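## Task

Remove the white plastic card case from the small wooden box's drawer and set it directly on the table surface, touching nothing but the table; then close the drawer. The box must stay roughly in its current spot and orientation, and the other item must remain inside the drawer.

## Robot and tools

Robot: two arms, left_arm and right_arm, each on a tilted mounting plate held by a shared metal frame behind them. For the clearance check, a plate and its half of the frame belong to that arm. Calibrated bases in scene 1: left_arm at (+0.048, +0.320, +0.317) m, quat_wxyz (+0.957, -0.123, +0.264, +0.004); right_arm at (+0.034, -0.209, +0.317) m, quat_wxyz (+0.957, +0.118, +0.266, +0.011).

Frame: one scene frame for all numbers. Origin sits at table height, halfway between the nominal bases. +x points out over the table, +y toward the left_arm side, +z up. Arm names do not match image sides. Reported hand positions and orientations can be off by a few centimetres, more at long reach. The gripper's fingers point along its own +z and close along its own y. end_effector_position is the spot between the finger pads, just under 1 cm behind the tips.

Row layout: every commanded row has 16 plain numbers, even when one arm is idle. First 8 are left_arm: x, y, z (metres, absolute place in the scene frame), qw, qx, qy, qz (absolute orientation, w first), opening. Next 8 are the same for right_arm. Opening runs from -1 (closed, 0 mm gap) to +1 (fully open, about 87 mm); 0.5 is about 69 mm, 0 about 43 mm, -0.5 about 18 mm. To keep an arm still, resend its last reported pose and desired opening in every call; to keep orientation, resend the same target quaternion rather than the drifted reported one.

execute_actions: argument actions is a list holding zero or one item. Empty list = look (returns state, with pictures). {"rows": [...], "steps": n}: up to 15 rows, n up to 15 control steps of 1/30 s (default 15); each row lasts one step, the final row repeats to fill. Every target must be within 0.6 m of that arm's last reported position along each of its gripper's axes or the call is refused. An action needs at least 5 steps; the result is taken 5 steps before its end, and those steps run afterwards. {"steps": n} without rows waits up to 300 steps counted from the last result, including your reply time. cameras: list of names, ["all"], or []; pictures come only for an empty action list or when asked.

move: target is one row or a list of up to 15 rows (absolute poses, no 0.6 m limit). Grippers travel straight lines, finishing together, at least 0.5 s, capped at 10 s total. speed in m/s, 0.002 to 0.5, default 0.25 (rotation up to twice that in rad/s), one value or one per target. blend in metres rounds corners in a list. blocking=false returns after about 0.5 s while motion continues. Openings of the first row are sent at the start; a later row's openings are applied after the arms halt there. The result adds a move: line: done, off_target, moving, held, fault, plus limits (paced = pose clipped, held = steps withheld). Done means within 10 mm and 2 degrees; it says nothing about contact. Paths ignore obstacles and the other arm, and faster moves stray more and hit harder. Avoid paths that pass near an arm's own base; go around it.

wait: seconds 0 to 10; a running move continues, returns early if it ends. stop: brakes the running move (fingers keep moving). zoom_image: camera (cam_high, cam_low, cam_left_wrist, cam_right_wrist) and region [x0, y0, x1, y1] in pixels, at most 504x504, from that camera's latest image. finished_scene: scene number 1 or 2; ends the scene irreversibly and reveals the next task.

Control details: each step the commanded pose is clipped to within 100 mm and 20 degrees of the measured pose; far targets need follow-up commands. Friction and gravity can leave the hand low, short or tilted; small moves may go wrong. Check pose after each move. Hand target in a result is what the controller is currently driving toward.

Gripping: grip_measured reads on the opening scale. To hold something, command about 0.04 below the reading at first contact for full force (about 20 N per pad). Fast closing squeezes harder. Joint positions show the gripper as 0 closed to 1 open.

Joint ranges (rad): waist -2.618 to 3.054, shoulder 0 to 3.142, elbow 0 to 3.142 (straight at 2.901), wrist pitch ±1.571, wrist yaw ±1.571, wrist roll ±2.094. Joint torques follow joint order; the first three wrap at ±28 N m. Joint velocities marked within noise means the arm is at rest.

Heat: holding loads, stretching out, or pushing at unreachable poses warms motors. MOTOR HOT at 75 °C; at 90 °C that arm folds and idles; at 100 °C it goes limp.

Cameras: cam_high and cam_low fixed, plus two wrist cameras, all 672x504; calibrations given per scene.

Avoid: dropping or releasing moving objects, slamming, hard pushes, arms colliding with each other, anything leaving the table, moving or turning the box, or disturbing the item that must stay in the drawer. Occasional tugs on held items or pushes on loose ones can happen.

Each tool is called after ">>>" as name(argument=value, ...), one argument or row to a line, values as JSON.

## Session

>>> execute_actions(
  actions=[],
  cameras=["all"],
)

>>> zoom_image(
  camera="cam_high",
  region=[255, 250, 405, 370],
)

Scene clock: 0.00 s of 6000.00 s.
left_arm: end_effector_position=(+0.3330, +0.1521, +0.2144) grip_measured=+1.000 end_effector_quat_wxyz=(+0.166, +0.205, +0.963, +0.049) | right_arm: end_effector_position=(+0.4711, -0.3406, +0.1768) grip_measured=+1.000 end_effector_quat_wxyz=(+0.220, -0.321, +0.921, -0.013)
Joint positions: left_arm=[-0.84 1.741 0.813 -0.119 -0.801 -0.148 1] | right_arm=[-0.308 1.585 1.037 -0.062 -0.175 -0.956 1]
Joint velocities: within noise
Joint torques (N m): no reading
Motor temperatures (°C): left_arm=[25 31 30 26 24 26 23] | right_arm=[25 28 26 27 27 28 27]
Heat: left arm: 31 °C; right arm: 28 °C.
Hand target: left_arm +0.3349, +0.1523, +0.2153; +0.167, +0.202, +0.964, +0.049 | right_arm +0.4784, -0.3429, +0.1841; +0.231, -0.321, +0.918, -0.020
camera_calibration:
cam_left_wrist: T_world_to_cam=[[-0.375787, -0.909914, -0.175615, 0.299192], [-0.827287, 0.243999, 0.506025, 0.154576], [-0.417589, 0.335441, -0.844451, 0.410032], [0, 0, 0, 1]] pos_world=[0.411537, 0.096981, 0.320575]
cam_right_wrist: T_world_to_cam=[[0.600298, -0.780976, 0.172392, -0.581058], [-0.754955, -0.48219, 0.44445, 0.132574], [-0.263979, -0.39695, -0.87906, 0.281013], [0, 0, 0, 1]] pos_world=[0.523077, -0.278318, 0.288274]

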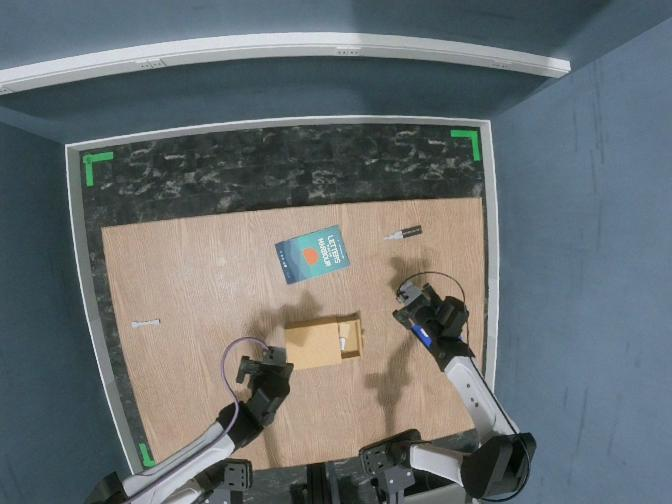

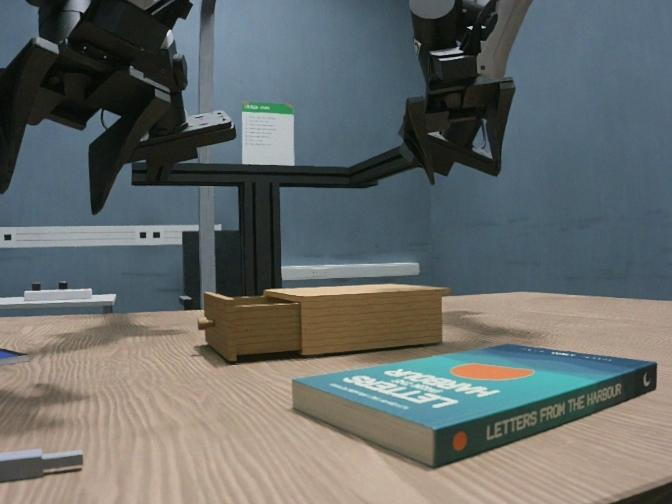

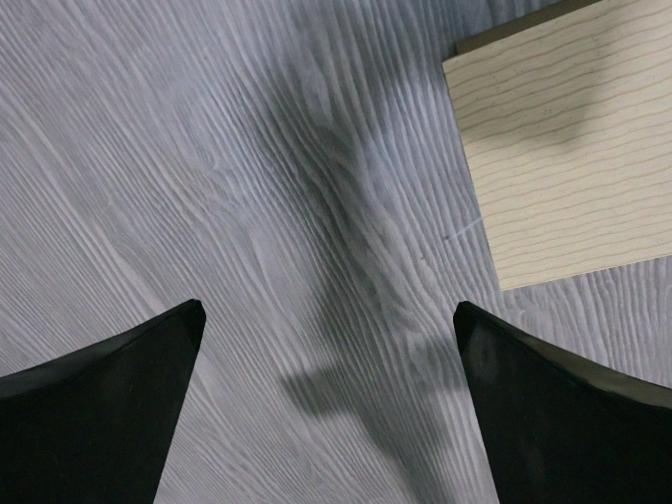

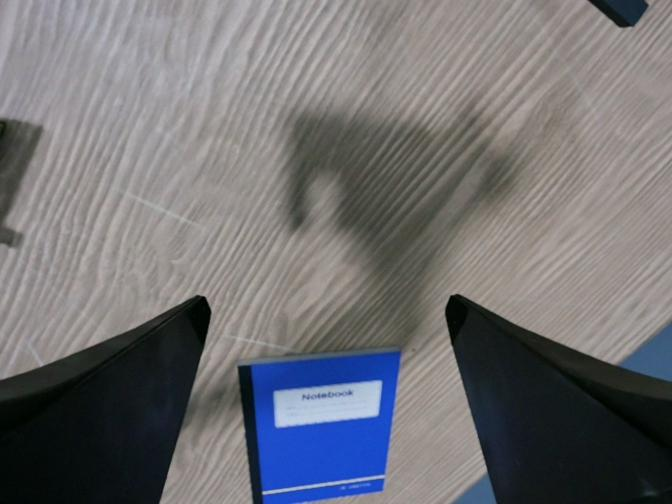

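Scaled by 3.360 from the camera's 672x504 image, which has a finer 960x720 frame.

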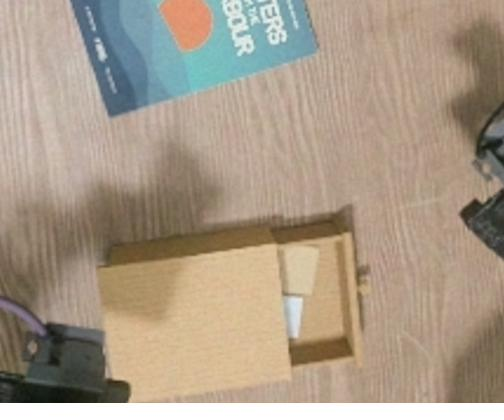

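>>> move(
  target=[
    [0.30,0.20,0.20,0,-0.5,0.866,0,-1,0.37,-0.25,0.22,0,0,1,0,0.4],
    [0.285,0.175,0.07,0,-0.5,0.866,0,-1,0.297,-0.130,0.15,0.1162,0.6608,0.7338,-0.1046,0.4],
  ],
  speed=0.5,
  blend=0.03,
  cameras=["cam_right_wrist","cam_low","cam_high"],
)

>>> zoom_image(
  camera="cam_high",
  region=[255, 250, 405, 370],
)

Scene clock: 5.37 s of 6000.00 s.
left_arm: end_effector_position=(+0.2854, +0.1752, +0.0738) grip_measured=-0.993 end_effector_quat_wxyz=(+0.005, -0.499, +0.867, +0.003) | right_arm: end_effector_position=(+0.2974, -0.1316, +0.1507) grip_measured=+0.400 end_effector_quat_wxyz=(+0.113, +0.664, +0.732, -0.099)
Joint positions: left_arm=[-0.4 2.076 0.698 0.236 -0.434 -1.342 0.004] | right_arm=[0.424 1.674 0.637 -0.213 0.724 1.88 0.7]
Joint velocities: within noise
Joint torques (N m): left_arm=[-2.67 -5.87 1.07 0.65 0.05 0.23] | right_arm=[4.41 -3.88 3.82 -0.18 0.32 -0.03]
Motor temperatures (°C): left_arm=[26 32 30 26 24 26 23] | right_arm=[25 29 26 27 27 28 27]
Heat: left arm: 32 °C; right arm: 29 °C.
Hand target: left_arm +0.2850, +0.1751, +0.0701; +0.000, -0.500, +0.866, +0.000 | right_arm +0.2970, -0.1300, +0.1500; +0.116, +0.661, +0.734, -0.104
Off the commanded pose: left_arm 0.004 m, 1 deg | right_arm 0.002 m, 1 deg.
Kept back: nothing.
move: done
camera_calibration:
cam_right_wrist: T_world_to_cam=[[-0.99298, -0.11828, -0.000802022, 0.278099], [-0.0995276, 0.831849, 0.546005, 0.0764997], [-0.0639142, 0.542252, -0.837782, 0.353041], [0, 0, 0, 1]] pos_world=[0.306325, -0.22218, 0.254225]
Images, in order (width x height): cam_high 672x504, cam_low 672x504, cam_right_wrist 672x504.

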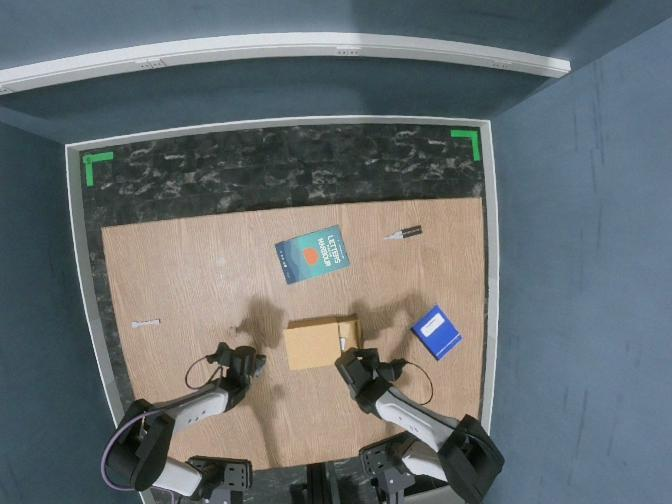

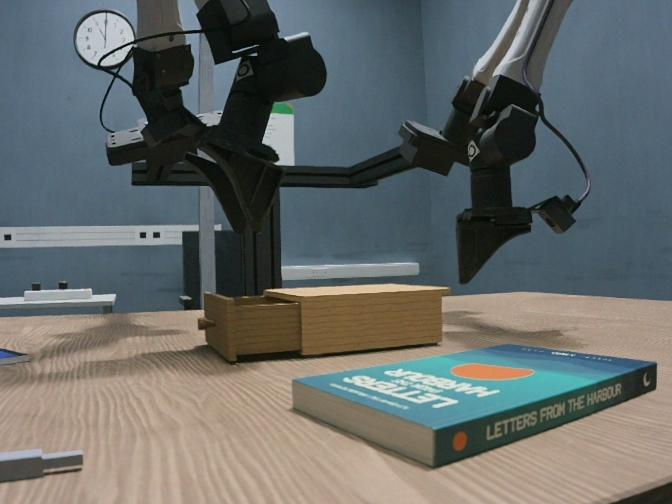

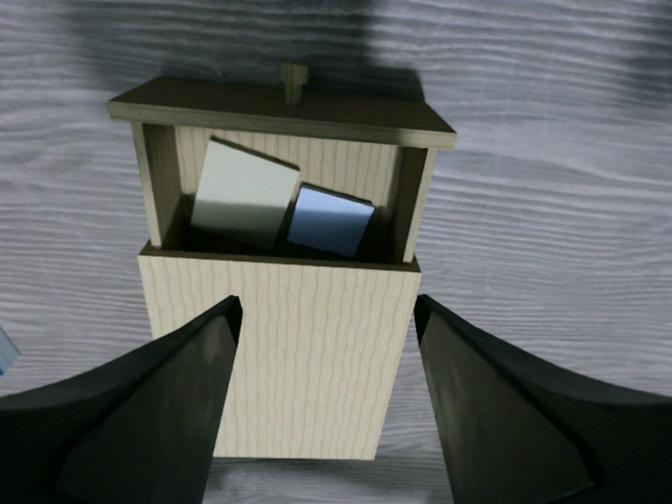

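Scaled by 3.360 from the camera's 672x504 image, which has a finer 960x720 frame.

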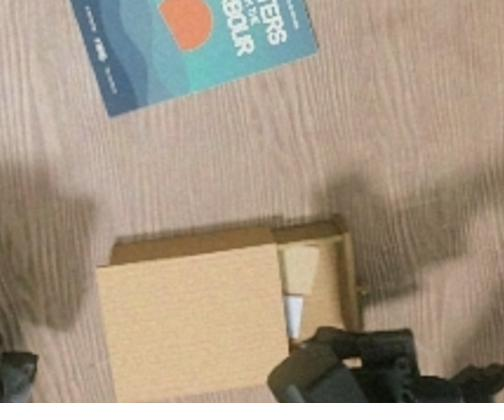

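>>> move(
  target=[
    [0.285,0.175,0.07,0,-0.5,0.866,0,-1,0.299,-0.115,0.08,0.0493,0.7054,0.7054,-0.0493,-0.5],
    [0.285,0.175,0.07,0,-0.5,0.866,0,-1,0.299,-0.116,0.038,0.0493,0.7054,0.7054,-0.0493,-0.5],
  ],
  speed=[0.2,0.1],
  blend=0.01,
  cameras=["cam_right_wrist","cam_low"],
)

Scene clock: 10.87 s of 6000.00 s.
left_arm: end_effector_position=(+0.2856, +0.1751, +0.0738) grip_measured=-0.993 end_effector_quat_wxyz=(+0.005, -0.499, +0.867, +0.002) | right_arm: end_effector_position=(+0.2997, -0.1154, +0.0423) grip_measured=-0.500 end_effector_quat_wxyz=(+0.052, +0.706, +0.705, -0.050)
Joint positions: left_arm=[-0.4 2.076 0.698 0.237 -0.434 -1.342 0.004] | right_arm=[0.226 2.122 0.711 0.303 0.49 1.744 0.25]
Joint velocities: within noise
Joint torques (N m): left_arm=[-2.63 -5.78 1.09 0.63 0.06 0.23] | right_arm=[2.48 -4.9 0.28 0.21 0.08 -0.24]
Motor temperatures (°C): left_arm=[26 32 30 26 24 26 23] | right_arm=[25 29 26 27 27 28 27]
Heat: left arm: 32 °C; right arm: 29 °C.
Hand target: left_arm +0.2851, +0.1751, +0.0701; +0.000, -0.500, +0.866, +0.000 | right_arm +0.2988, -0.1161, +0.0381; +0.049, +0.705, +0.705, -0.050
Off the commanded pose: left_arm 0.004 m, 1 deg | right_arm 0.004 m, 0 deg.
Kept back: nothing.
move: done
camera_calibration:
cam_right_wrist: T_world_to_cam=[[-0.999804, -0.0197519, -0.000951631, 0.295678], [-0.0153056, 0.742472, 0.669702, 0.081652], [-0.0125214, 0.669586, -0.742629, 0.248943], [0, 0, 0, 1]] pos_world=[0.299987, -0.221473, 0.130471]
Images, in order (width x height): cam_low 672x504, cam_right_wrist 672x504.

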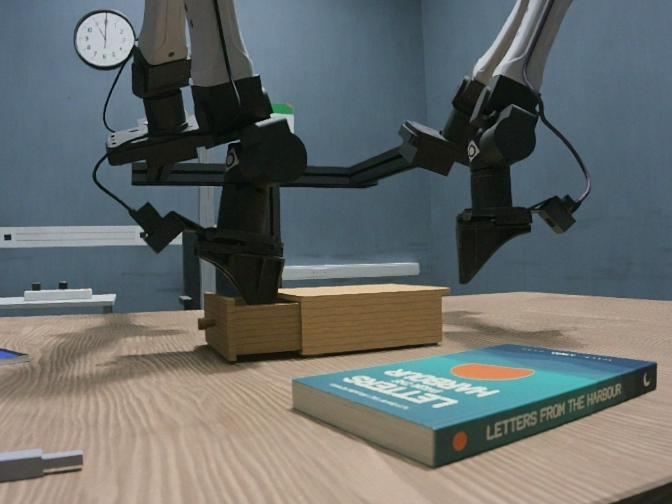

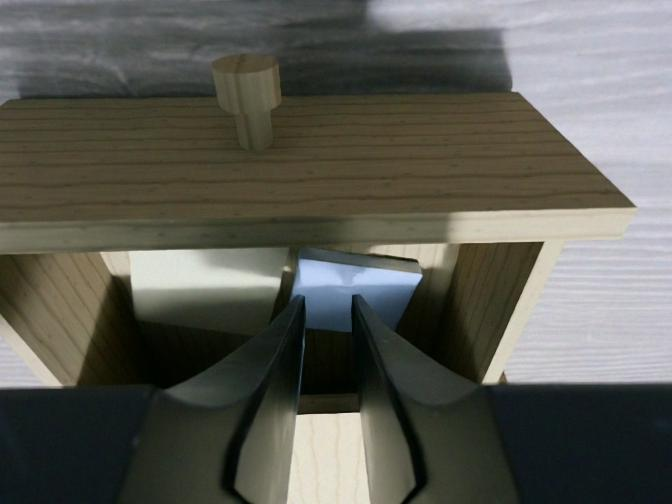

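>>> move(
  target=[
    [0.285,0.175,0.07,0,-0.5,0.866,0,-1,0.299,-0.117,0.033,0.0493,0.7054,0.7054,-0.0493,-0.5],
    [0.285,0.175,0.07,0,-0.5,0.866,0,-1,0.325,-0.117,0.033,0.0493,0.7054,0.7054,-0.0493,-0.5],
  ],
  speed=0.05,
  blend=0.01,
  cameras=["cam_right_wrist"],
)

Scene clock: 13.60 s of 6000.00 s.
left_arm: end_effector_position=(+0.2856, +0.1750, +0.0738) grip_measured=-0.993 end_effector_quat_wxyz=(+0.005, -0.499, +0.867, +0.002) | right_arm: end_effector_position=(+0.3287, -0.1146, +0.0355) grip_measured=-0.500 end_effector_quat_wxyz=(+0.057, +0.708, +0.703, -0.043)
Joint positions: left_arm=[-0.4 2.076 0.698 0.237 -0.434 -1.342 0.004] | right_arm=[0.207 2.14 0.813 0.248 0.48 1.723 0.25]
Joint velocities: within noise
Joint torques (N m): left_arm=[-2.67 -5.78 1.05 0.64 0.06 0.23] | right_arm=[2.56 -6.15 0.94 -0.05 0.05 -0.25]
Motor temperatures (°C): left_arm=[26 33 30 26 24 26 23] | right_arm=[25 29 26 27 27 28 27]
Heat: left arm: 33 °C; right arm: 29 °C.
Hand target: left_arm +0.2850, +0.1750, +0.0701; +0.000, -0.500, +0.866, +0.000 | right_arm +0.3249, -0.1170, +0.0331; +0.049, +0.706, +0.705, -0.049
Off the commanded pose: left_arm 0.004 m, 1 deg | right_arm 0.005 m, 1 deg.
Kept back: nothing.
move: done; blend cut to 0.0026 m at target 1
camera_calibration:
cam_right_wrist: T_world_to_cam=[[-0.99973, -0.0144774, -0.0181557, 0.325817], [-0.0229233, 0.74013, 0.672073, 0.0882235], [0.00370767, 0.672308, -0.740263, 0.238599], [0, 0, 0, 1]] pos_world=[0.326867, -0.220992, 0.123249]
Images, in order (width x height): cam_right_wrist 672x504.

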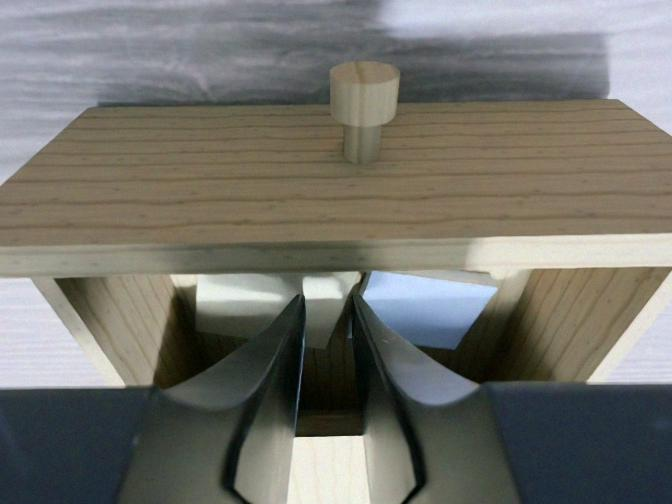

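>>> move(
  target=[0.285,0.175,0.07,0,-0.5,0.866,0,-1,0.343,-0.117,0.032,0.0493,0.7054,0.7054,-0.0493,-0.5],
  speed=0.06,
  cameras=["cam_right_wrist"],
)

Scene clock: 15.67 s of 6000.00 s.
left_arm: end_effector_position=(+0.2856, +0.1750, +0.0738) grip_measured=-0.993 end_effector_quat_wxyz=(+0.005, -0.499, +0.867, +0.002) | right_arm: end_effector_position=(+0.3474, -0.1145, +0.0351) grip_measured=-0.500 end_effector_quat_wxyz=(+0.057, +0.708, +0.703, -0.043)
Joint positions: left_arm=[-0.4 2.076 0.698 0.237 -0.434 -1.342 0.004] | right_arm=[0.199 2.14 0.884 0.183 0.477 1.715 0.25]
Joint velocities: within noise
Joint torques (N m): left_arm=[-2.66 -5.76 1.07 0.62 0.06 0.23] | right_arm=[2.66 -6.27 1.5 0.01 0.04 -0.23]
Motor temperatures (°C): left_arm=[26 33 30 26 24 26 23] | right_arm=[25 29 26 27 27 28 27]
Heat: left arm: 33 °C; right arm: 29 °C.
Hand target: left_arm +0.2850, +0.1750, +0.0701; +0.000, -0.500, +0.866, +0.000 | right_arm +0.3429, -0.1170, +0.0321; +0.049, +0.705, +0.705, -0.049
Off the commanded pose: left_arm 0.004 m, 1 deg | right_arm 0.006 m, 1 deg.
Kept back: nothing.
move: done
camera_calibration:
cam_right_wrist: T_world_to_cam=[[-0.9997, -0.0143059, -0.0198573, 0.344537], [-0.0239405, 0.7401, 0.672071, 0.0891855], [0.00508184, 0.672345, -0.74022, 0.237686], [0, 0, 0, 1]] pos_world=[0.345361, -0.220884, 0.122842]
Images, in order (width x height): cam_right_wrist 672x504.

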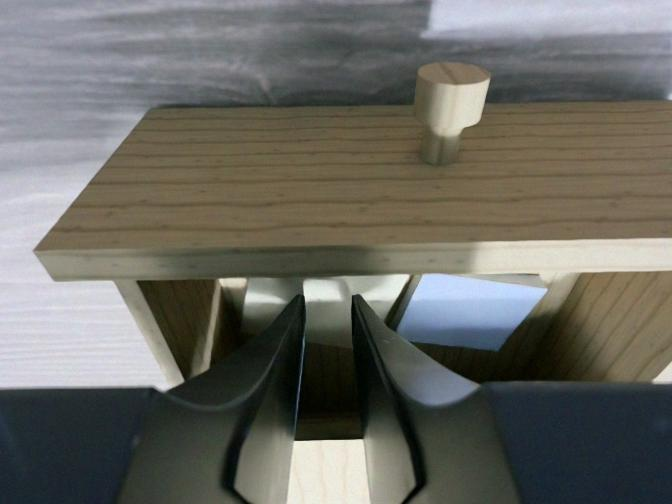

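>>> move(
  target=[
    [0.285,0.175,0.07,0,-0.5,0.866,0,-1,0.343,-0.117,0.022,0.0493,0.7054,0.7054,-0.0493,-0.5],
    [0.285,0.175,0.07,0,-0.5,0.866,0,-1,0.365,-0.117,0.022,0.0493,0.7054,0.7054,-0.0493,-0.5],
  ],
  speed=0.06,
  blend=0.01,
  cameras=["cam_right_wrist"],
)

Scene clock: 16.90 s of 6000.00 s.
left_arm: end_effector_position=(+0.2856, +0.1750, +0.0738) grip_measured=-0.993 end_effector_quat_wxyz=(+0.005, -0.499, +0.867, +0.002) | right_arm: end_effector_position=(+0.3495, -0.1155, +0.0323) grip_measured=-0.500 end_effector_quat_wxyz=(+0.036, +0.692, +0.718, -0.065)
Joint positions: left_arm=[-0.4 2.076 0.698 0.237 -0.434 -1.342 0.004] | right_arm=[0.19 2.156 0.967 0.054 0.467 1.686 0.25]
Joint velocities: within noise
Joint torques (N m): left_arm=[-2.7 -5.81 1.1 0.62 0.07 0.24] | right_arm=[2.13 -4.75 3.71 0.56 0.13 -0.08]
Motor temperatures (°C): left_arm=[26 33 30 26 24 26 23] | right_arm=[25 29 26 27 27 28 27]
Heat: left arm: 33 °C; right arm: 29 °C.
Hand target: left_arm +0.2850, +0.1750, +0.0701; +0.000, -0.500, +0.866, +0.000 | right_arm +0.3645, -0.1176, +0.0233; +0.049, +0.705, +0.705, -0.050
Off the commanded pose: left_arm 0.004 m, 1 deg | right_arm 0.019 m, 3 deg.
Kept back: nothing.
move: off_target (right_arm); blend cut to 0.0051 m at target 1
camera_calibration:
cam_right_wrist: T_world_to_cam=[[-0.997471, -0.0549848, 0.0450443, 0.339078], [-0.0105279, 0.741012, 0.671409, 0.087306], [-0.0702957, 0.669237, -0.739717, 0.262261], [0, 0, 0, 1]] pos_world=[0.357575, -0.221565, 0.120107]
Images, in order (width x height): cam_right_wrist 672x504.

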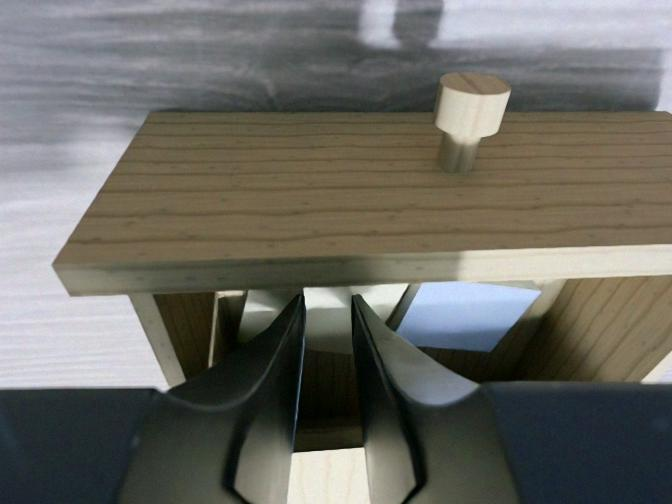

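>>> move(
  target=[0.285,0.175,0.07,0,-0.5,0.866,0,-1,0.375,-0.117,0.030,0.0493,0.7054,0.7054,-0.0493,-0.5],
  speed=0.04,
  cameras=["cam_right_wrist"],
)

Scene clock: 17.87 s of 6000.00 s.
left_arm: end_effector_position=(+0.2856, +0.1750, +0.0738) grip_measured=-0.993 end_effector_quat_wxyz=(+0.005, -0.499, +0.867, +0.002) | right_arm: end_effector_position=(+0.3694, -0.1141, +0.0334) grip_measured=-0.500 end_effector_quat_wxyz=(+0.045, +0.698, +0.713, -0.053)
Joint positions: left_arm=[-0.4 2.076 0.698 0.237 -0.434 -1.342 0.004] | right_arm=[0.187 2.156 1.012 0.043 0.464 1.686 0.25]
Joint velocities: within noise
Joint torques (N m): left_arm=[-2.67 -5.79 1.06 0.63 0.07 0.23] | right_arm=[2.84 -6.65 2.61 0.18 0.11 -0.06]
Motor temperatures (°C): left_arm=[26 33 30 26 24 26 23] | right_arm=[25 29 26 27 27 28 27]
Heat: left arm: 33 °C; right arm: 29 °C.
Hand target: left_arm +0.2850, +0.1750, +0.0701; +0.000, -0.500, +0.866, +0.000 | right_arm +0.3750, -0.1171, +0.0301; +0.049, +0.705, +0.705, -0.049
Off the commanded pose: left_arm 0.004 m, 1 deg | right_arm 0.007 m, 1 deg.
Kept back: nothing.
move: done
camera_calibration:
cam_right_wrist: T_world_to_cam=[[-0.999036, -0.0417416, 0.0135688, 0.362059], [-0.0216523, 0.737604, 0.674886, 0.0893319], [-0.0381793, 0.673942, -0.737797, 0.25211], [0, 0, 0, 1]] pos_world=[0.37327, -0.220686, 0.120804]
Images, in order (width x height): cam_right_wrist 672x504.

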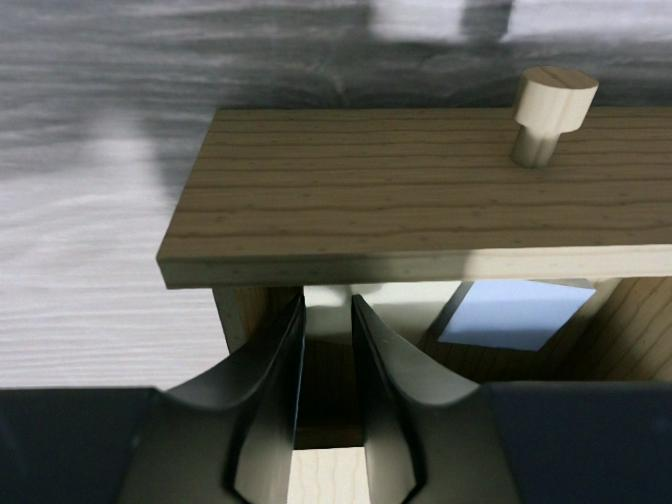

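>>> move(
  target=[
    [0.285,0.175,0.07,0,-0.5,0.866,0,-1,0.362,-0.120,0.085,0.0493,0.7054,0.7054,-0.0493,-0.5],
    [0.285,0.175,0.07,0,-0.5,0.866,0,-1,0.350,-0.155,0.088,-0.1530,0.6904,0.6904,0.1530,-0.5],
  ],
  speed=0.3,
  blend=0.03,
  cameras=["cam_high","cam_low","cam_right_wrist"],
)

Scene clock: 22.87 s of 6000.00 s.
left_arm: end_effector_position=(+0.2857, +0.1750, +0.0738) grip_measured=-0.993 end_effector_quat_wxyz=(+0.005, -0.499, +0.867, +0.002) | right_arm: end_effector_position=(+0.3559, -0.1567, +0.0916) grip_measured=-0.500 end_effector_quat_wxyz=(-0.140, +0.693, +0.690, +0.155)
Joint positions: left_arm=[-0.4 2.076 0.698 0.237 -0.434 -1.342 0.004] | right_arm=[-0.194 1.928 0.842 0.027 -0.286 1.359 0.25]
Joint velocities: within noise
Joint torques (N m): left_arm=[-2.7 -5.83 1.07 0.63 0.06 0.23] | right_arm=[1.11 -5.29 2.24 -0.08 -0.29 -0.22]
Motor temperatures (°C): left_arm=[26 34 30 26 24 26 23] | right_arm=[25 30 26 27 27 28 27]
Heat: left arm: 34 °C; right arm: 30 °C.
Hand target: left_arm +0.2851, +0.1750, +0.0701; +0.000, -0.500, +0.866, +0.000 | right_arm +0.3499, -0.1550, +0.0881; -0.153, +0.690, +0.690, +0.153
Off the commanded pose: left_arm 0.004 m, 1 deg | right_arm 0.007 m, 2 deg.
Kept back: nothing.
move: done; blend cut to 0.0282 m at target 1
camera_calibration:
cam_right_wrist: T_world_to_cam=[[-0.999479, -0.0100866, -0.0306644, 0.355152], [-0.0322464, 0.268206, 0.962822, -0.0150264], [-0.00148721, 0.963309, -0.268391, 0.312492], [0, 0, 0, 1]] pos_world=[0.354948, -0.293414, 0.109228]
Images, in order (width x height): cam_high 672x504, cam_low 672x504, cam_right_wrist 672x504.

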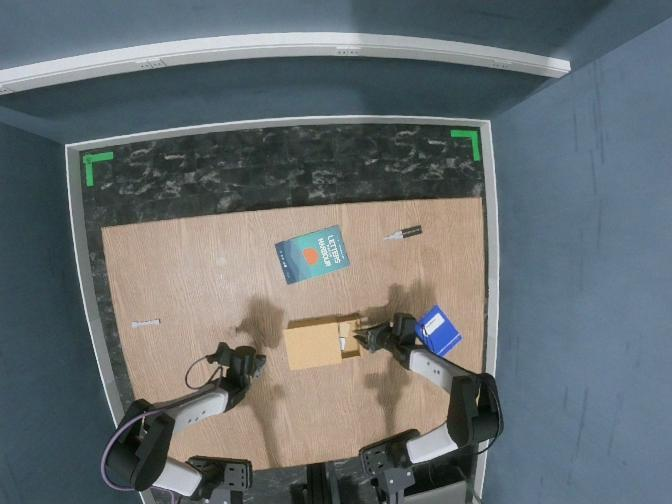

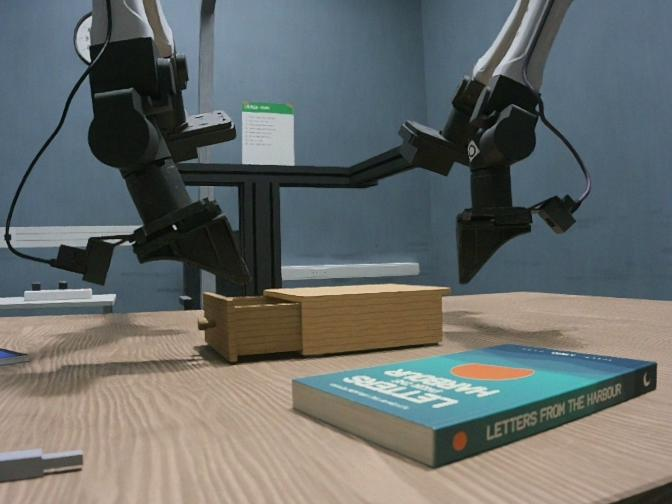

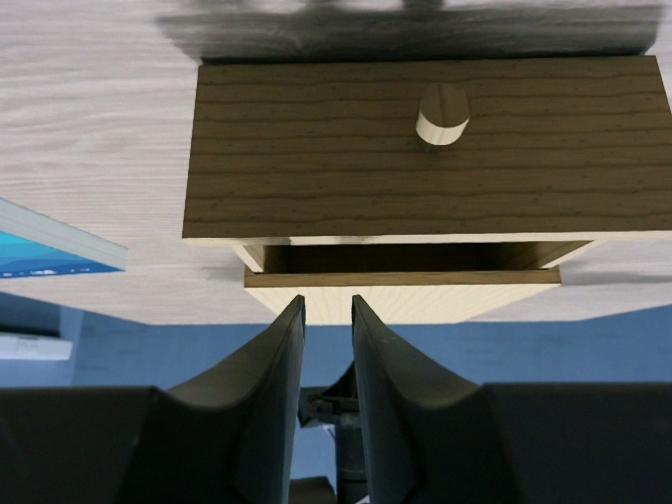

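>>> zoom_image(
  camera="cam_high",
  region=[315, 300, 405, 375],
)

Scaled by 5.600 from the camera's 672x504 image, which has a finer 960x720 frame.

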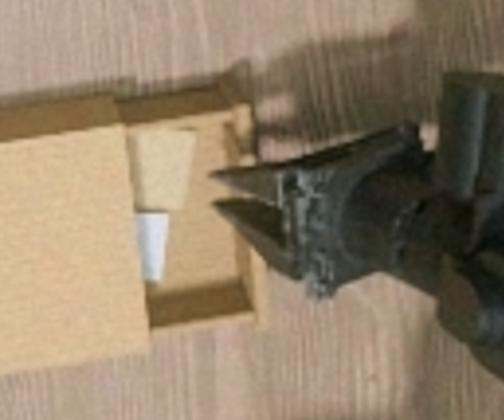

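>>> move(
  target=[
    [0.285,0.175,0.07,0,-0.5,0.866,0,-1,0.346,-0.156,0.021,-0.1530,0.6904,0.6904,0.1530,-0.5],
    [0.285,0.175,0.07,0,-0.5,0.866,0,-1,0.346,-0.115,0.021,0,0.7071,0.7071,0,-0.5],
  ],
  speed=[0.09, 0.15],
  blend=0.0,
  cameras=["cam_high","cam_low","cam_right_wrist"],
)

Scene clock: 26.13 s of 6000.00 s.
left_arm: end_effector_position=(+0.2857, +0.1750, +0.0738) grip_measured=-0.993 end_effector_quat_wxyz=(+0.005, -0.499, +0.867, +0.002) | right_arm: end_effector_position=(+0.3476, -0.1114, +0.0305) grip_measured=-0.500 end_effector_quat_wxyz=(-0.012, +0.702, +0.712, +0.016)
Joint positions: left_arm=[-0.4 2.076 0.698 0.237 -0.434 -1.342 0.004] | right_arm=[0.106 2.144 0.88 0.223 0.249 1.606 0.25]
Joint velocities: within noise
Joint torques (N m): left_arm=[-2.69 -5.83 1.06 0.63 0.05 0.22] | right_arm=[3.63 -4.41 2.11 0.26 0.44 0.04]
Motor temperatures (°C): left_arm=[26 34 30 26 24 26 23] | right_arm=[25 30 26 27 27 28 27]
Heat: left arm: 34 °C; right arm: 30 °C.
Hand target: left_arm +0.2851, +0.1750, +0.0701; +0.000, -0.500, +0.866, +0.000 | right_arm +0.3459, -0.1152, +0.0215; +0.000, +0.707, +0.707, +0.001
Off the commanded pose: left_arm 0.004 m, 1 deg | right_arm 0.010 m, 2 deg.
Kept back: nothing.
move: done
camera_calibration:
cam_right_wrist: T_world_to_cam=[[-0.999392, -0.0338489, -0.00840286, 0.342113], [-0.0272347, 0.606928, 0.79429, 0.0725918], [-0.0217859, 0.794036, -0.60748, 0.251037], [0, 0, 0, 1]] pos_world=[0.349351, -0.231811, 0.0977161]
Images, in order (width x height): cam_high 672x504, cam_low 672x504, cam_right_wrist 672x504.

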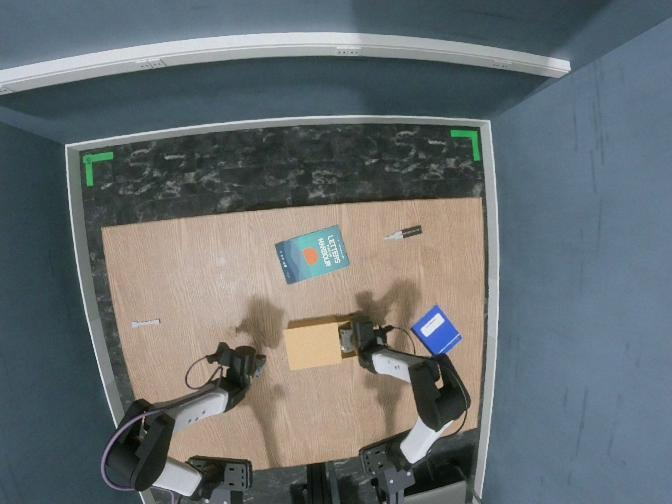

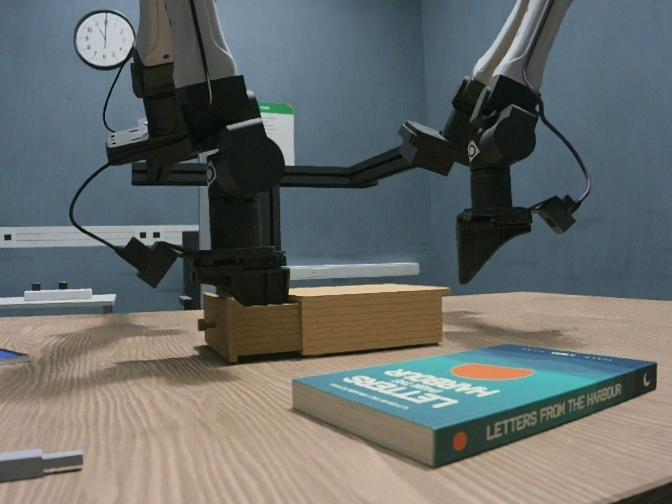

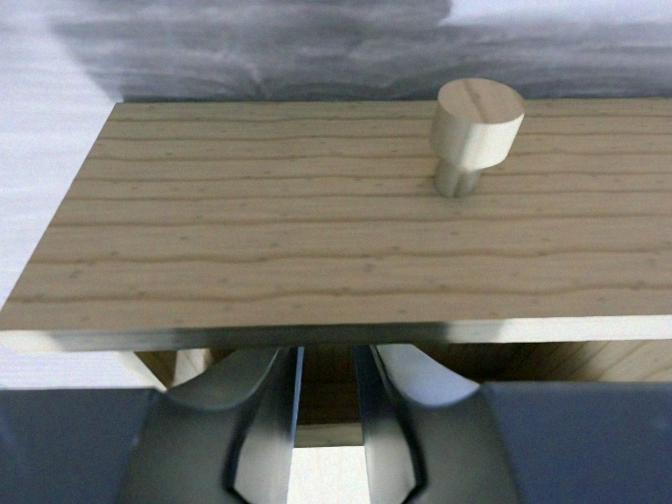

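>>> move(
  target=[0.285,0.175,0.07,0,-0.5,0.866,0,-1,0.330,-0.122,0.088,0.0493,0.7054,0.7054,-0.0493,-0.5],
  speed=0.15,
  cameras=["cam_right_wrist"],
)

Scene clock: 27.50 s of 6000.00 s.
left_arm: end_effector_position=(+0.2857, +0.1750, +0.0738) grip_measured=-0.993 end_effector_quat_wxyz=(+0.005, -0.499, +0.867, +0.002) | right_arm: end_effector_position=(+0.3238, -0.1211, +0.0805) grip_measured=-0.500 end_effector_quat_wxyz=(+0.040, +0.703, +0.709, -0.053)
Joint positions: left_arm=[-0.4 2.076 0.698 0.237 -0.434 -1.342 0.004] | right_arm=[0.231 1.942 0.752 0.063 0.475 1.746 0.25]
Joint velocities: within noise
Joint torques (N m): left_arm=[-2.65 -5.82 1.07 0.63 0.06 0.22] | right_arm=[4.22 -8.68 1.05 -0.08 0.28 -0.05]
Motor temperatures (°C): left_arm=[26 34 30 26 24 26 23] | right_arm=[25 30 26 27 27 28 27]
Heat: left arm: 34 °C; right arm: 30 °C.
Hand target: left_arm +0.2851, +0.1750, +0.0701; +0.000, -0.500, +0.866, +0.000 | right_arm +0.3300, -0.1218, +0.0877; +0.049, +0.705, +0.705, -0.049
Off the commanded pose: left_arm 0.004 m, 1 deg | right_arm 0.010 m, 1 deg.
Kept back: nothing.
move: done
camera_calibration:
cam_right_wrist: T_world_to_cam=[[-0.999423, -0.0280288, 0.0191737, 0.316916], [-0.0075297, 0.73345, 0.679702, 0.0562134], [-0.0331142, 0.679166, -0.733238, 0.288461], [0, 0, 0, 1]] pos_world=[0.326708, -0.22826, 0.167226]
Images, in order (width x height): cam_right_wrist 672x504.

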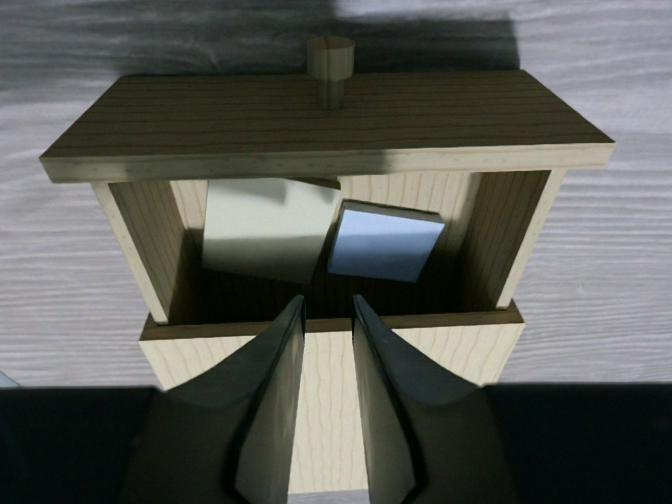

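>>> move(
  target=[
    [0.285,0.175,0.07,0,-0.5,0.866,0,-1,0.340,-0.123,0.025,0.0493,0.7054,0.7054,-0.0493,-0.5],
    [0.285,0.175,0.07,0,-0.5,0.866,0,-1,0.385,-0.123,0.025,0.0493,0.7054,0.7054,-0.0493,-0.5],
  ],
  speed=[0.12, 0.06],
  blend=0.0,
  cameras=["cam_right_wrist"],
)

Scene clock: 30.60 s of 6000.00 s.
left_arm: end_effector_position=(+0.2857, +0.1750, +0.0738) grip_measured=-0.993 end_effector_quat_wxyz=(+0.005, -0.499, +0.867, +0.002) | right_arm: end_effector_position=(+0.3752, -0.1182, +0.0331) grip_measured=-0.500 end_effector_quat_wxyz=(+0.040, +0.696, +0.715, -0.054)
Joint positions: left_arm=[-0.4 2.076 0.698 0.237 -0.434 -1.342 0.004] | right_arm=[0.171 2.155 1.041 0.011 0.451 1.668 0.25]
Joint velocities: within noise
Joint torques (N m): left_arm=[-2.71 -5.82 1.06 0.63 0.06 0.23] | right_arm=[2.15 -5.7 3.92 0.34 0.15 -0.1]
Motor temperatures (°C): left_arm=[26 34 30 26 24 26 23] | right_arm=[25 30 26 27 27 28 27]
Heat: left arm: 34 °C; right arm: 30 °C.
Hand target: left_arm +0.2851, +0.1750, +0.0701; +0.000, -0.500, +0.866, +0.000 | right_arm +0.3847, -0.1232, +0.0256; +0.049, +0.705, +0.706, -0.049
Off the commanded pose: left_arm 0.004 m, 1 deg | right_arm 0.014 m, 2 deg.
Kept back: nothing.
move: off_target (right_arm)
camera_calibration:
cam_right_wrist: T_world_to_cam=[[-0.998638, -0.0466585, 0.0233506, 0.36663], [-0.018438, 0.734253, 0.678626, 0.0909318], [-0.0488089, 0.677271, -0.734113, 0.259082], [0, 0, 0, 1]] pos_world=[0.380452, -0.225129, 0.119926]
Images, in order (width x height): cam_right_wrist 672x504.

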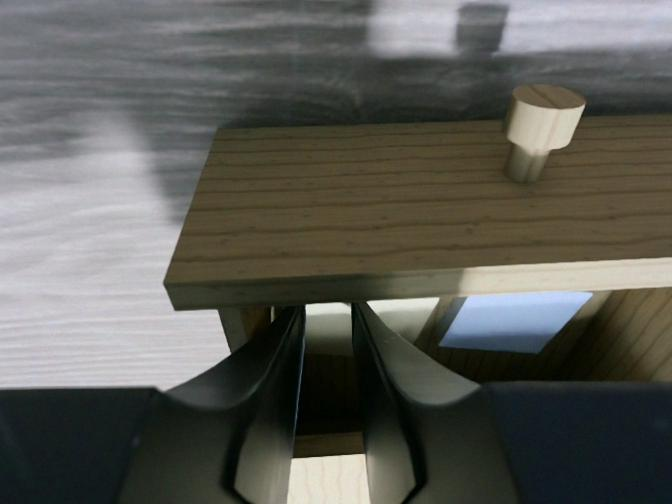

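>>> move(
  target=[
    [0.285,0.175,0.07,0,-0.5,0.866,0,-1,0.410,-0.123,0.024,0.0493,0.7054,0.7054,-0.0493,-0.5],
    [0.285,0.175,0.07,0,-0.5,0.866,0,-1,0.36,-0.12,0.06,0.0493,0.7054,0.7054,-0.0493,-0.5],
    [0.285,0.175,0.07,0,-0.5,0.866,0,-1,0.315,-0.122,0.078,0.0493,0.7054,0.7054,-0.0493,-0.5],
  ],
  speed=[0.08, 0.15, 0.15],
  blend=[0.004, 0.02,0],
  cameras=["cam_right_wrist"],
)

Scene clock: 32.53 s of 6000.00 s.
left_arm: end_effector_position=(+0.2857, +0.1750, +0.0738) grip_measured=-0.993 end_effector_quat_wxyz=(+0.005, -0.499, +0.867, +0.002) | right_arm: end_effector_position=(+0.2995, -0.1234, +0.0699) grip_measured=-0.500 end_effector_quat_wxyz=(+0.031, +0.698, +0.712, -0.067)
Joint positions: left_arm=[-0.4 2.076 0.698 0.237 -0.434 -1.342 0.004] | right_arm=[0.224 1.985 0.703 0.121 0.474 1.743 0.25]
Joint velocities: within noise
Joint torques (N m): left_arm=[-2.7 -5.82 1.05 0.62 0.07 0.23] | right_arm=[4.45 -8.8 0.39 0.09 0.25 -0.05]
Motor temperatures (°C): left_arm=[26 34 30 26 24 26 23] | right_arm=[25 31 26 27 27 28 27]
Heat: left arm: 34 °C; right arm: 31 °C.
Hand target: left_arm +0.2851, +0.1750, +0.0701; +0.000, -0.500, +0.866, +0.000 | right_arm +0.3147, -0.1220, +0.0778; +0.049, +0.706, +0.705, -0.049
Off the commanded pose: left_arm 0.004 m, 1 deg | right_arm 0.018 m, 3 deg.
Kept back: nothing.
move: off_target (right_arm)
camera_calibration:
cam_right_wrist: T_world_to_cam=[[-0.997967, -0.0363259, 0.0523702, 0.288967], [0.00852413, 0.738228, 0.674497, 0.0610627], [-0.0631628, 0.673573, -0.736417, 0.289993], [0, 0, 0, 1]] pos_world=[0.306175, -0.229913, 0.157236]
Images, in order (width x height): cam_right_wrist 672x504.

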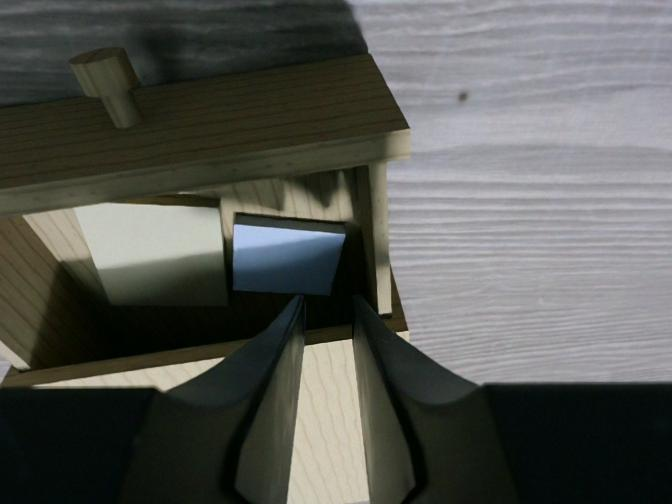

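>>> execute_actions(
  actions=[],
  cameras=["cam_high"],
)

>>> zoom_image(
  camera="cam_high",
  region=[255, 250, 405, 370],
)

Scene clock: 32.90 s of 6000.00 s.
left_arm: end_effector_position=(+0.2857, +0.1750, +0.0738) grip_measured=-0.993 end_effector_quat_wxyz=(+0.005, -0.499, +0.867, +0.002) | right_arm: end_effector_position=(+0.2999, -0.1234, +0.0699) grip_measured=-0.500 end_effector_quat_wxyz=(+0.032, +0.699, +0.712, -0.066)
Joint positions: left_arm=[-0.4 2.076 0.698 0.237 -0.434 -1.342 0.004] | right_arm=[0.224 1.985 0.703 0.122 0.475 1.743 0.25]
Joint velocities: within noise
Joint torques (N m): left_arm=[-2.69 -5.81 1.09 0.61 0.05 0.23] | right_arm=[4.44 -8.91 0.53 0.08 0.27 0.01]
Motor temperatures (°C): left_arm=[26 34 30 26 24 26 23] | right_arm=[25 31 26 27 27 28 27]
Heat: left arm: 34 °C; right arm: 31 °C.
Hand target: left_arm +0.2851, +0.1750, +0.0701; +0.000, -0.500, +0.866, +0.000 | right_arm +0.3147, -0.1220, +0.0778; +0.049, +0.705, +0.705, -0.049
Off the commanded pose: left_arm 0.004 m, 1 deg | right_arm 0.017 m, 3 deg.
Steps of this call (1-11: nothing new was sent). Readings (end_effector_position of left_arm | right_arm):
1: (+0.2857, +0.1750, +0.0738) | (+0.2996, -0.1234, +0.0699)
2: (+0.2857, +0.1750, +0.0738) | (+0.2997, -0.1234, +0.0699)
4: (+0.2857, +0.1750, +0.0738) | (+0.2998, -0.1233, +0.0699)
8: (+0.2857, +0.1750, +0.0738) | (+0.2999, -0.1234, +0.0699)
11: the state above
Images, in order (width x height): cam_high 672x504.

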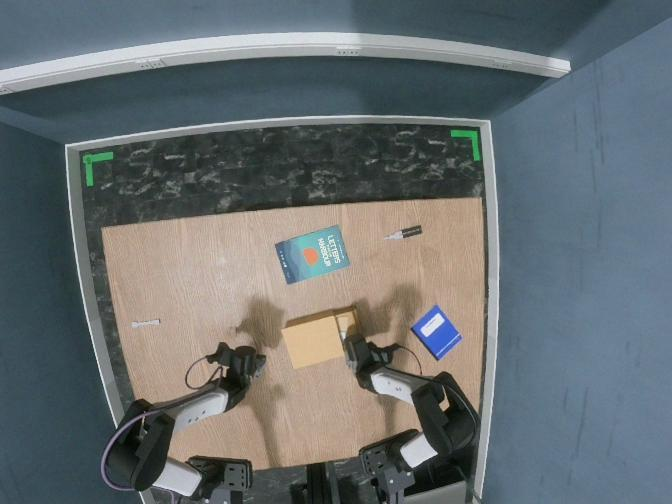

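Scaled by 3.360 from the camera's 672x504 image, which has a finer 960x720 frame.

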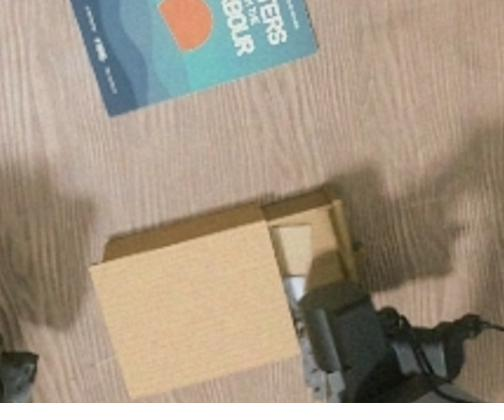

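>>> move(
  target=[
    [0.285,0.175,0.07,0,-0.5,0.866,0,-1,0.315,-0.118,0.042,0.0493,0.7054,0.7054,-0.0493,-0.5],
    [0.285,0.175,0.07,0,-0.5,0.866,0,-1,0.272,-0.118,0.042,0.0493,0.7054,0.7054,-0.0493,-0.5],
  ],
  speed=[0.12, 0.08],
  blend=[0.005,0],
  cameras=["cam_right_wrist","cam_high"],
)

>>> zoom_image(
  camera="cam_high",
  region=[255, 250, 405, 370],
)

Scene clock: 35.30 s of 6000.00 s.
left_arm: end_effector_position=(+0.2857, +0.1750, +0.0738) grip_measured=-0.993 end_effector_quat_wxyz=(+0.005, -0.499, +0.867, +0.002) | right_arm: end_effector_position=(+0.2838, -0.1209, +0.0440) grip_measured=-0.500 end_effector_quat_wxyz=(+0.057, +0.710, +0.701, -0.043)
Joint positions: left_arm=[-0.4 2.076 0.698 0.237 -0.434 -1.342 0.004] | right_arm=[0.219 2.124 0.625 0.415 0.486 1.74 0.25]
Joint velocities: left_arm=[-0.017 0.007 0.002 -0.037 0.154 -0.081 0.003] | right_arm=[within noise]
Joint torques (N m): left_arm=[-2.69 -5.85 1.07 0.62 0.05 0.23] | right_arm=[4.33 -4.23 -1.88 0.13 0.14 -0.09]
Motor temperatures (°C): left_arm=[26 34 30 26 24 26 23] | right_arm=[25 31 26 27 27 28 27]
Heat: left arm: 34 °C; right arm: 31 °C.
Hand target: left_arm +0.2851, +0.1750, +0.0701; +0.000, -0.500, +0.866, +0.000 | right_arm +0.2722, -0.1182, +0.0423; +0.049, +0.705, +0.705, -0.049
Off the commanded pose: left_arm 0.004 m, 1 deg | right_arm 0.012 m, 1 deg.
Kept back: nothing.
move: off_target (right_arm)
camera_calibration:
cam_right_wrist: T_world_to_cam=[[-0.999758, -0.00962442, -0.0197745, 0.281713], [-0.0204128, 0.740707, 0.671518, 0.0855017], [0.00818415, 0.671759, -0.740724, 0.248004], [0, 0, 0, 1]] pos_world=[0.28136, -0.227219, 0.131857]
Images, in order (width x height): cam_high 672x504, cam_right_wrist 672x504.

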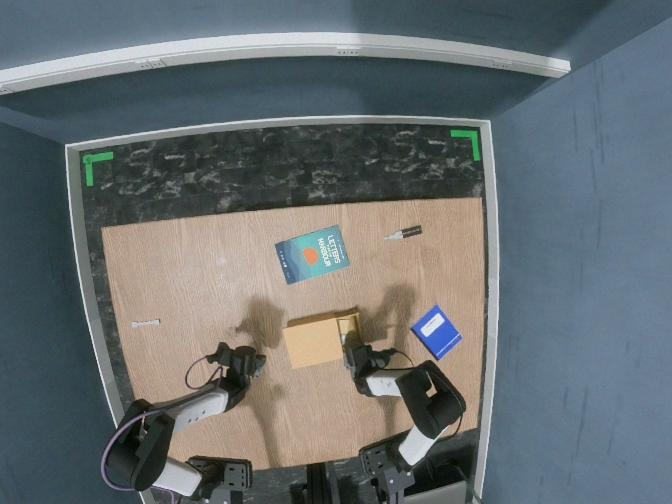

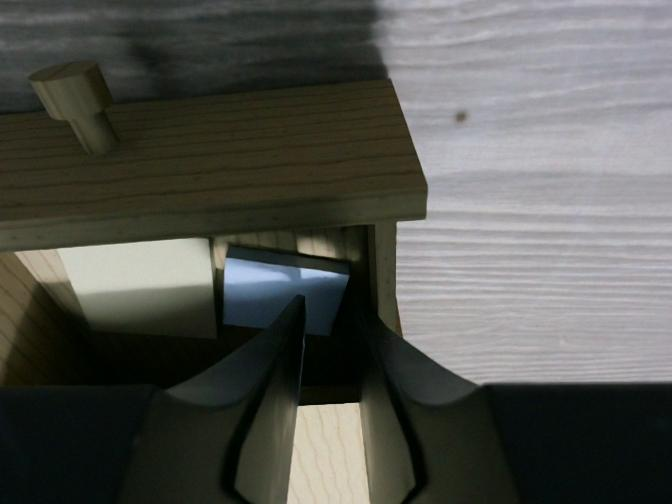

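Scaled by 3.360 from the camera's 672x504 image, which has a finer 960x720 frame.

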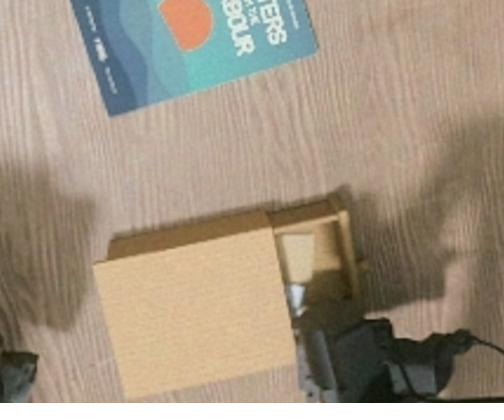

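>>> move(
  target=[0.285,0.175,0.07,0,-0.5,0.866,0,-1,0.257,-0.118,0.042,0.0493,0.7054,0.7054,-0.0493,-0.5],
  speed=0.06,
  cameras=["cam_right_wrist","cam_high"],
)

>>> zoom_image(
  camera="cam_high",
  region=[255, 250, 405, 370],
)

Scene clock: 36.27 s of 6000.00 s.
left_arm: end_effector_position=(+0.2857, +0.1750, +0.0738) grip_measured=-0.993 end_effector_quat_wxyz=(+0.005, -0.499, +0.867, +0.002) | right_arm: end_effector_position=(+0.2736, -0.1191, +0.0438) grip_measured=-0.500 end_effector_quat_wxyz=(+0.060, +0.712, +0.699, -0.035)
Joint positions: left_arm=[-0.4 2.076 0.698 0.237 -0.434 -1.342 0.004] | right_arm=[0.228 2.145 0.579 0.494 0.486 1.748 0.25]
Joint velocities: within noise
Joint torques (N m): left_arm=[-2.7 -5.79 1.03 0.62 0.05 0.22] | right_arm=[4.26 -4.07 -2.52 0.02 0.15 -0.05]
Motor temperatures (°C): left_arm=[26 34 30 26 24 26 23] | right_arm=[25 31 26 27 27 28 27]
Heat: left arm: 34 °C; right arm: 31 °C.
Hand target: left_arm +0.2851, +0.1750, +0.0701; +0.000, -0.500, +0.866, +0.000 | right_arm +0.2572, -0.1183, +0.0423; +0.049, +0.705, +0.705, -0.049
Off the commanded pose: left_arm 0.004 m, 1 deg | right_arm 0.017 m, 2 deg.
Kept back: nothing.
move: off_target (right_arm)
camera_calibration:
cam_right_wrist: T_world_to_cam=[[-0.999388, -0.00485366, -0.0346397, 0.272617], [-0.0270122, 0.736255, 0.676165, 0.0851253], [0.0222218, 0.676687, -0.735935, 0.243199], [0, 0, 0, 1]] pos_world=[0.269345, -0.22592, 0.130863]
Images, in order (width x height): cam_high 672x504, cam_right_wrist 672x504.

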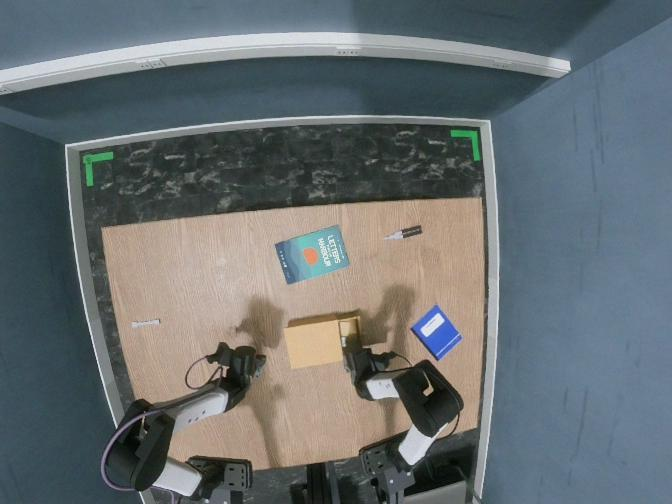

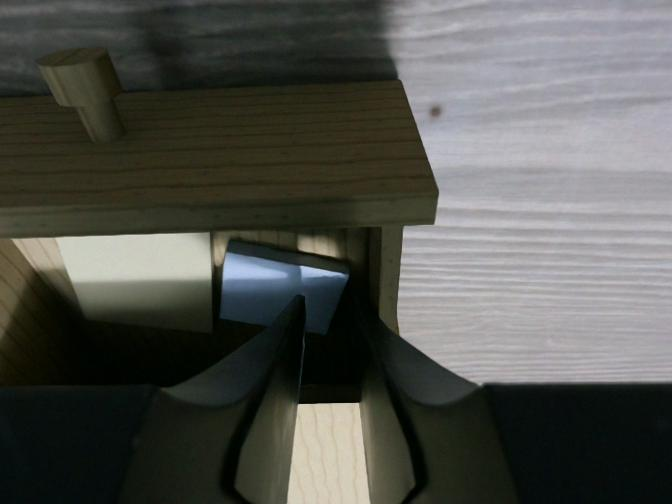

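Scaled by 3.360 from the camera's 672x504 image, which has a finer 960x720 frame.

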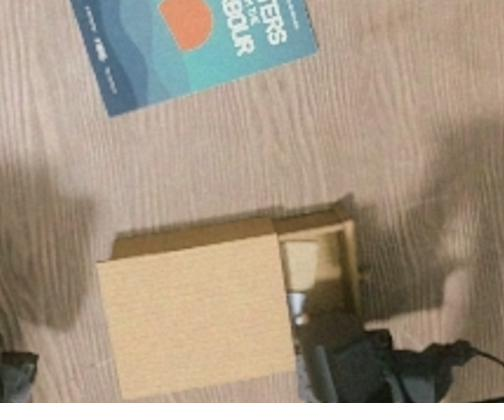

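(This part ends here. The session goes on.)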